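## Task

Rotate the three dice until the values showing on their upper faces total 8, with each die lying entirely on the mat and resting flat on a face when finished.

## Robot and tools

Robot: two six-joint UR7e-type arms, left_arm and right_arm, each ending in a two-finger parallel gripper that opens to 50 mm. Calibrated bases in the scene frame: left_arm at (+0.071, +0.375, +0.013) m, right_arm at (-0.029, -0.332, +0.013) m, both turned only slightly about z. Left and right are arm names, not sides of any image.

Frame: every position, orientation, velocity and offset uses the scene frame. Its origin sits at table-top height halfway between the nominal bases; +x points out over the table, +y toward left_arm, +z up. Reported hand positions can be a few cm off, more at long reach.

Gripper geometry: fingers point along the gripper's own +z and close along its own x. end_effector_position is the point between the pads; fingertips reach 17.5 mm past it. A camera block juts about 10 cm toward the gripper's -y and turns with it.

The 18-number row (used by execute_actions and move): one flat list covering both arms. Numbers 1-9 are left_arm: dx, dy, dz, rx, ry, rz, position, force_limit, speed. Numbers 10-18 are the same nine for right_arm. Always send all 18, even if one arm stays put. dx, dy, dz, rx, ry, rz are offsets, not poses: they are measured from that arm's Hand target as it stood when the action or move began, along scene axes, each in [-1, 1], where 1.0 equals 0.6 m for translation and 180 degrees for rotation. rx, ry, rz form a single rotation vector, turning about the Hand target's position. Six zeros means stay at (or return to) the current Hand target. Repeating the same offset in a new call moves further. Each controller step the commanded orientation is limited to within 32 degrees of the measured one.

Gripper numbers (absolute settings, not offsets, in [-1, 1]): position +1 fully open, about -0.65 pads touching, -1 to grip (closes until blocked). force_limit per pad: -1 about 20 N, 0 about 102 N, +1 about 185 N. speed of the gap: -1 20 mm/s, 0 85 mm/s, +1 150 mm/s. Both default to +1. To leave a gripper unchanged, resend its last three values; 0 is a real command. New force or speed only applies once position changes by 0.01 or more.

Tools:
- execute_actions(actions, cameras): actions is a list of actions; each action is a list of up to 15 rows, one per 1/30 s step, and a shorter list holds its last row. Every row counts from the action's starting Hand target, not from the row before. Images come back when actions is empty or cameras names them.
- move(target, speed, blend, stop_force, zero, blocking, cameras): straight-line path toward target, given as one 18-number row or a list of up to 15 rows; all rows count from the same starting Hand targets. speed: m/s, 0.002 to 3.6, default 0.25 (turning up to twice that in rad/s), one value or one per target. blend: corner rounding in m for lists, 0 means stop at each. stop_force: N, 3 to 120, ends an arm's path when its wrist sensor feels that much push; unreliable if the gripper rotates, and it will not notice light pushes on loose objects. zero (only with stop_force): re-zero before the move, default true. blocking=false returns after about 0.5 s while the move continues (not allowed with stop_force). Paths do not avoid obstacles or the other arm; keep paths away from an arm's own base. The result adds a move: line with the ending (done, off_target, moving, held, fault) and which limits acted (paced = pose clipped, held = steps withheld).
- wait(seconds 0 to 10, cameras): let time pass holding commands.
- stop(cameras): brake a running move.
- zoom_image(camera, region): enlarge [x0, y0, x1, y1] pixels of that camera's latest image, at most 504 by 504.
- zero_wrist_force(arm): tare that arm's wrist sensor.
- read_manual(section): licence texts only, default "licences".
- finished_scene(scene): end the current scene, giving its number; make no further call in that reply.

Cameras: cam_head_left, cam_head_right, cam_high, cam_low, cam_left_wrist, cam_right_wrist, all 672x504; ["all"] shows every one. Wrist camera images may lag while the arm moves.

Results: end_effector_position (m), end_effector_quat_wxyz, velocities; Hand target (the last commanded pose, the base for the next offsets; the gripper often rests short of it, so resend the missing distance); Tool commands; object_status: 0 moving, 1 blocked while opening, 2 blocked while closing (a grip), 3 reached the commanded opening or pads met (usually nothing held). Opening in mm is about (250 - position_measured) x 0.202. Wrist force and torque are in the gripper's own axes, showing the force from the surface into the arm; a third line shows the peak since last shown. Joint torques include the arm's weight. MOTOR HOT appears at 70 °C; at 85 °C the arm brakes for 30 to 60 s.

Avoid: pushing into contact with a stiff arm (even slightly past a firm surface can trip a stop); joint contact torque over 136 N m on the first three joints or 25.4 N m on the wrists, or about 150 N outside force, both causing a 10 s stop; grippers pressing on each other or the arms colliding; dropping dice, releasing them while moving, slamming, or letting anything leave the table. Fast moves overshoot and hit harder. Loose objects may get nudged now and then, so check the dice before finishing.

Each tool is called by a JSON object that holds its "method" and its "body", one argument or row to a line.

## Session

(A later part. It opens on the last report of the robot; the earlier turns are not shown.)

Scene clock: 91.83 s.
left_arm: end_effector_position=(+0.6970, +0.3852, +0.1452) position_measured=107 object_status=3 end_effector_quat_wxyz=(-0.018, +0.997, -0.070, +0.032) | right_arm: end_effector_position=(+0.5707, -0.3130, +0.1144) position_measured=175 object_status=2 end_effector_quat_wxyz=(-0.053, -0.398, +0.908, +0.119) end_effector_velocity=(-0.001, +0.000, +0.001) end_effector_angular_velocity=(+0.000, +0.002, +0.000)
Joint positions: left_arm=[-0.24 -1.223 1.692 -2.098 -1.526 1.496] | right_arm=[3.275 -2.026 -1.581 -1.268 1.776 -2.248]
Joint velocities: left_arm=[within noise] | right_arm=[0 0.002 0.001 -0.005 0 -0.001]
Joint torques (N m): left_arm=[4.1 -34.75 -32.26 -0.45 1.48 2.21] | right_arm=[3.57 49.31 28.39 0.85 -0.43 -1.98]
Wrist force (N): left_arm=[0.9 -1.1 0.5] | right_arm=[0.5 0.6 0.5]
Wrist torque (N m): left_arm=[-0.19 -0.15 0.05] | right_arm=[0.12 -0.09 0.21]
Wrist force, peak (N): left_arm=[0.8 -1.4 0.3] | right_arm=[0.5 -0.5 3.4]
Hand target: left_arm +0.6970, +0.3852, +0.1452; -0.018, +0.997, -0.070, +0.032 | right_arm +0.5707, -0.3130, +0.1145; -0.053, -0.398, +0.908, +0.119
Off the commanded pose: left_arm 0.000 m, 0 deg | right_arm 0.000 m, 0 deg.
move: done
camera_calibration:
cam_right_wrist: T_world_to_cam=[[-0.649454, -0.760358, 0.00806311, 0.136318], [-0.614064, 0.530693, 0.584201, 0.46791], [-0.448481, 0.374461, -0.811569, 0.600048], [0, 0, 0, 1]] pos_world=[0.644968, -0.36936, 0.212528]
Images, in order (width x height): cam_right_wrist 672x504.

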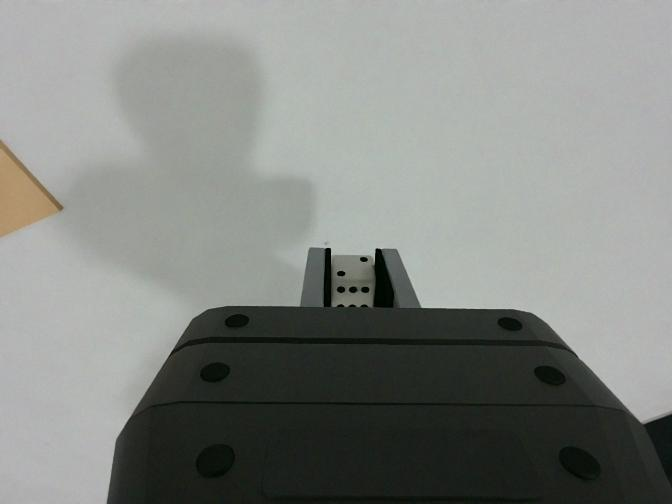

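{"method": "move", "body": {
  "target": [
    [0,0,0,0,0,0,0.3,-0.8,-0.8,0.3067,0.269,0,-0.2147,-0.2328,0,-1,-0.8,-0.6],
    [0,0,0,0,0,0,0.3,-0.8,-0.8,0.3067,0.269,-0.115,-0.2147,-0.2328,0,-1,-0.8,-0.6]
  ],
  "speed": 0.3
}}

{"method": "move", "body": {
  "target": [
    [0,0,0,0,0,0,0.3,-0.8,-0.8,0,0,-0.05,0,0,0,-1,-0.8,-0.6]
  ],
  "speed": 0.02,
  "stop_force": 4,
  "cameras": ["cam_right_wrist","cam_high"]
}}

{"method": "zoom_image", "body": {
  "camera": "cam_high",
  "region": [230, 265, 326, 345]
}}

Scene clock: 100.60 s.
left_arm: end_effector_position=(+0.6970, +0.3852, +0.1452) position_measured=107 object_status=3 end_effector_quat_wxyz=(-0.018, +0.997, -0.070, +0.032) | right_arm: end_effector_position=(+0.7547, -0.1515, +0.0456) position_measured=175 object_status=2 end_effector_quat_wxyz=(+0.143, -0.375, +0.855, -0.329) end_effector_velocity=(+0.001, +0.000, -0.001) end_effector_angular_velocity=(+0.003, -0.002, -0.001)
Joint positions: left_arm=[-0.24 -1.223 1.692 -2.098 -1.526 1.496] | right_arm=[3.721 -2.38 -1.45 -0.695 0.857 -1.855]
Joint velocities: left_arm=[within noise] | right_arm=[-0.001 -0.002 0 0.006 0.001 0]
Joint torques (N m): left_arm=[4.63 -34.94 -32.27 -0.44 1.4 2.23] | right_arm=[-8.95 46.57 18.66 4.64 -3.12 0.12]
Wrist force (N): left_arm=[1.0 -1.1 0.4] | right_arm=[-1.3 0.6 0.2]
Wrist torque (N m): left_arm=[-0.17 -0.18 0.05] | right_arm=[-0.04 0.20 0.04]
Wrist force, peak (N): left_arm=[1.1 -1.4 0.3] | right_arm=[-0.9 3.3 2.8]
Hand target: left_arm +0.6970, +0.3852, +0.1452; -0.018, +0.997, -0.070, +0.032 | right_arm +0.7547, -0.1516, +0.0455; +0.143, -0.375, +0.855, -0.329
Off the commanded pose: left_arm 0.000 m, 0 deg | right_arm 0.000 m, 0 deg.
move: done

Scene clock: 102.37 s.
left_arm: end_effector_position=(+0.6970, +0.3852, +0.1452) position_measured=107 object_status=3 end_effector_quat_wxyz=(-0.018, +0.997, -0.070, +0.032) | right_arm: end_effector_position=(+0.7547, -0.1516, +0.0298) position_measured=175 object_status=2 end_effector_quat_wxyz=(+0.143, -0.375, +0.855, -0.329)
Joint positions: left_arm=[-0.24 -1.223 1.692 -2.098 -1.526 1.496] | right_arm=[3.721 -2.404 -1.453 -0.668 0.857 -1.854]
Joint torques (N m): left_arm=[3.37 -34.91 -32.19 -0.39 1.42 2.16] | right_arm=[-8.66 50.19 26.37 4.12 0.93 1.61]
Wrist force (N): left_arm=[0.8 -1.1 0.3] | right_arm=[-2.7 -3.1 -3.4]
Wrist torque (N m): left_arm=[-0.19 -0.15 0.05] | right_arm=[-0.07 0.17 0.06]
Wrist force, peak (N): left_arm=[1.0 -1.3 0.1] | right_arm=[1.3 -8.9 -17.6]
Hand target: left_arm +0.6970, +0.3852, +0.1452; -0.018, +0.997, -0.070, +0.032 | right_arm +0.7547, -0.1516, +0.0298; +0.143, -0.375, +0.855, -0.329 (not the last commanded pose)
Off the commanded pose: left_arm 0.000 m, 0 deg | right_arm 0.014 m, 0 deg.
move: contact (right_arm)
camera_calibration:
cam_right_wrist: T_world_to_cam=[[-0.667172, -0.744014, 0.0364012, 0.394204], [-0.70269, 0.612394, -0.362215, 0.652094], [0.247201, -0.267239, -0.931383, -0.0652839], [0, 0, 0, 1]] pos_world=[0.737361, -0.123492, 0.161045]
Images, in order (width x height): cam_high 672x504, cam_right_wrist 672x504.

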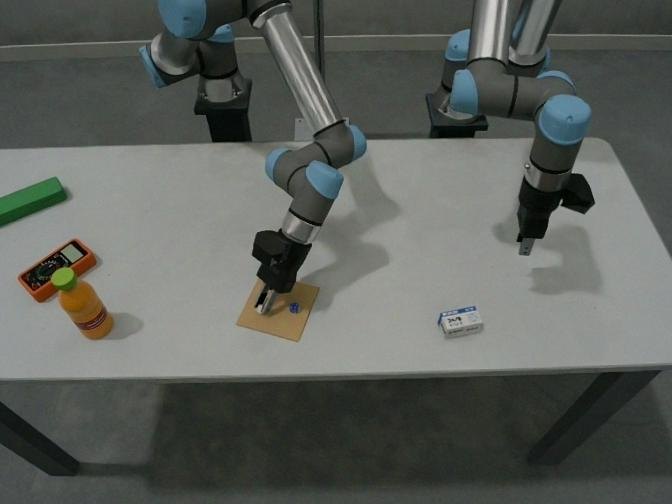

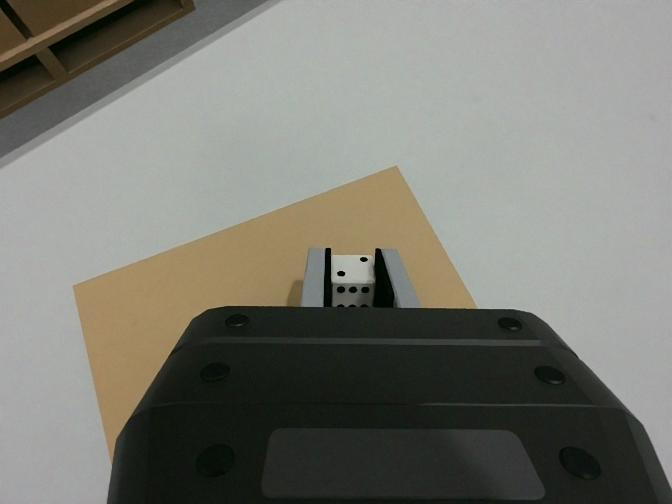

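Scaled by 5.250 from the camera's 672x504 image, which has a finer 960x720 frame.

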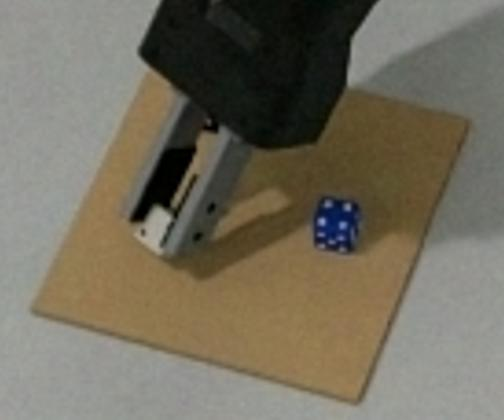

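{"method": "move", "body": {
  "target": [
    [0,0,0,0,0,0,0.3,-0.8,-0.8,0,0,0,0,0,0,0.1,-0.8,-0.9],
    [0,0,0,0,0,0,0.3,-0.8,-0.8,-0.066,0.06,0.1,0,0,0,0.1,-0.8,-0.9],
    [0,0,0,0,0,0,0.3,-0.8,-0.8,-0.25,0.0,0.3,0,0,0,0.1,-0.8,-0.9]
  ],
  "blend": [0,0.02,0],
  "speed": [0.1,0.12,0.35],
  "cameras": ["cam_high","cam_right_wrist"]
}}

{"method": "zoom_image", "body": {
  "camera": "cam_high",
  "region": [230, 265, 326, 345]
}}

Scene clock: 107.27 s.
left_arm: end_effector_position=(+0.6970, +0.3852, +0.1452) position_measured=107 object_status=3 end_effector_quat_wxyz=(-0.018, +0.997, -0.070, +0.032) | right_arm: end_effector_position=(+0.6048, -0.1515, +0.2098) position_measured=138 object_status=3 end_effector_quat_wxyz=(+0.144, -0.375, +0.855, -0.329) end_effector_velocity=(-0.001, -0.001, +0.001) end_effector_angular_velocity=(+0.000, +0.002, -0.001)
Joint positions: left_arm=[-0.24 -1.223 1.692 -2.098 -1.526 1.496] | right_arm=[3.87 -1.873 -1.758 -1.024 0.839 -1.658]
Joint velocities: left_arm=[within noise] | right_arm=[-0.001 0.003 0 -0.006 0.001 0]
Joint torques (N m): left_arm=[4.11 -35.17 -32.22 -0.52 1.33 2.06] | right_arm=[-3.88 41.94 22.81 1.47 -1.55 -1.24]
Wrist force (N): left_arm=[0.9 -1.2 0.4] | right_arm=[-1.3 0.2 0.0]
Wrist torque (N m): left_arm=[-0.20 -0.16 0.05] | right_arm=[-0.10 0.21 0.07]
Wrist force, peak (N): left_arm=[0.8 -1.5 0.3] | right_arm=[-2.6 -3.3 -3.5]
Hand target: left_arm +0.6970, +0.3852, +0.1452; -0.018, +0.997, -0.070, +0.032 | right_arm +0.6047, -0.1516, +0.2098; +0.143, -0.375, +0.855, -0.329
Off the commanded pose: left_arm 0.000 m, 0 deg | right_arm 0.000 m, 0 deg.
move: done
camera_calibration:
cam_right_wrist: T_world_to_cam=[[-0.667123, -0.744068, 0.036207, 0.287748], [-0.702669, 0.612375, -0.362289, 0.611909], [0.247395, -0.267133, -0.931362, 0.13934], [0, 0, 0, 1]] pos_world=[0.58746, -0.123392, 0.341045]
Images, in order (width x height): cam_high 672x504, cam_right_wrist 672x504.

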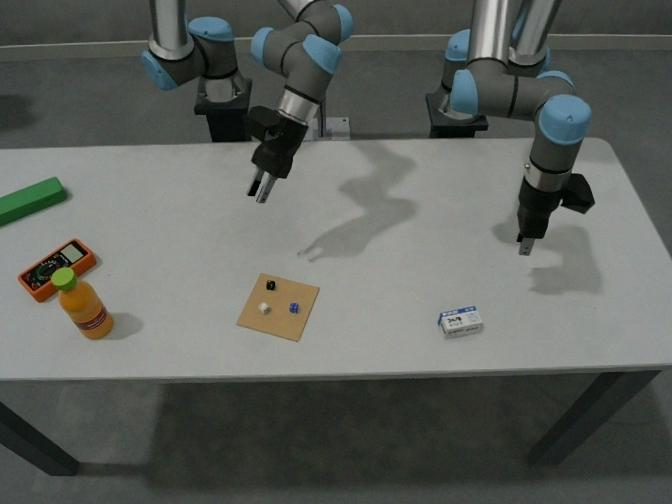

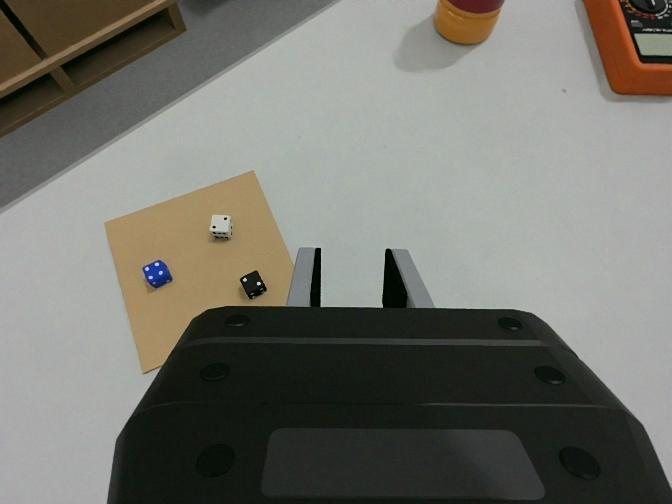

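Scaled by 5.250 from the camera's 672x504 image, which has a finer 960x720 frame.

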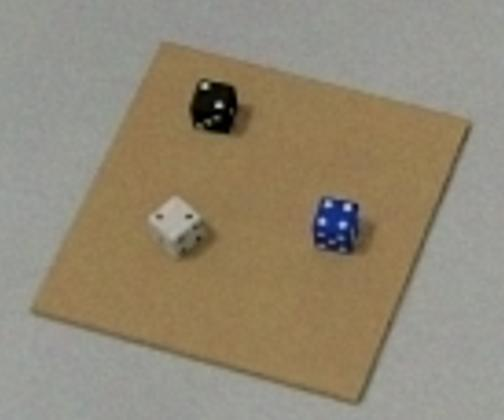

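{"method": "finished_scene", "body": {
  "scene": 2
}}

The scene is finished: the task was done.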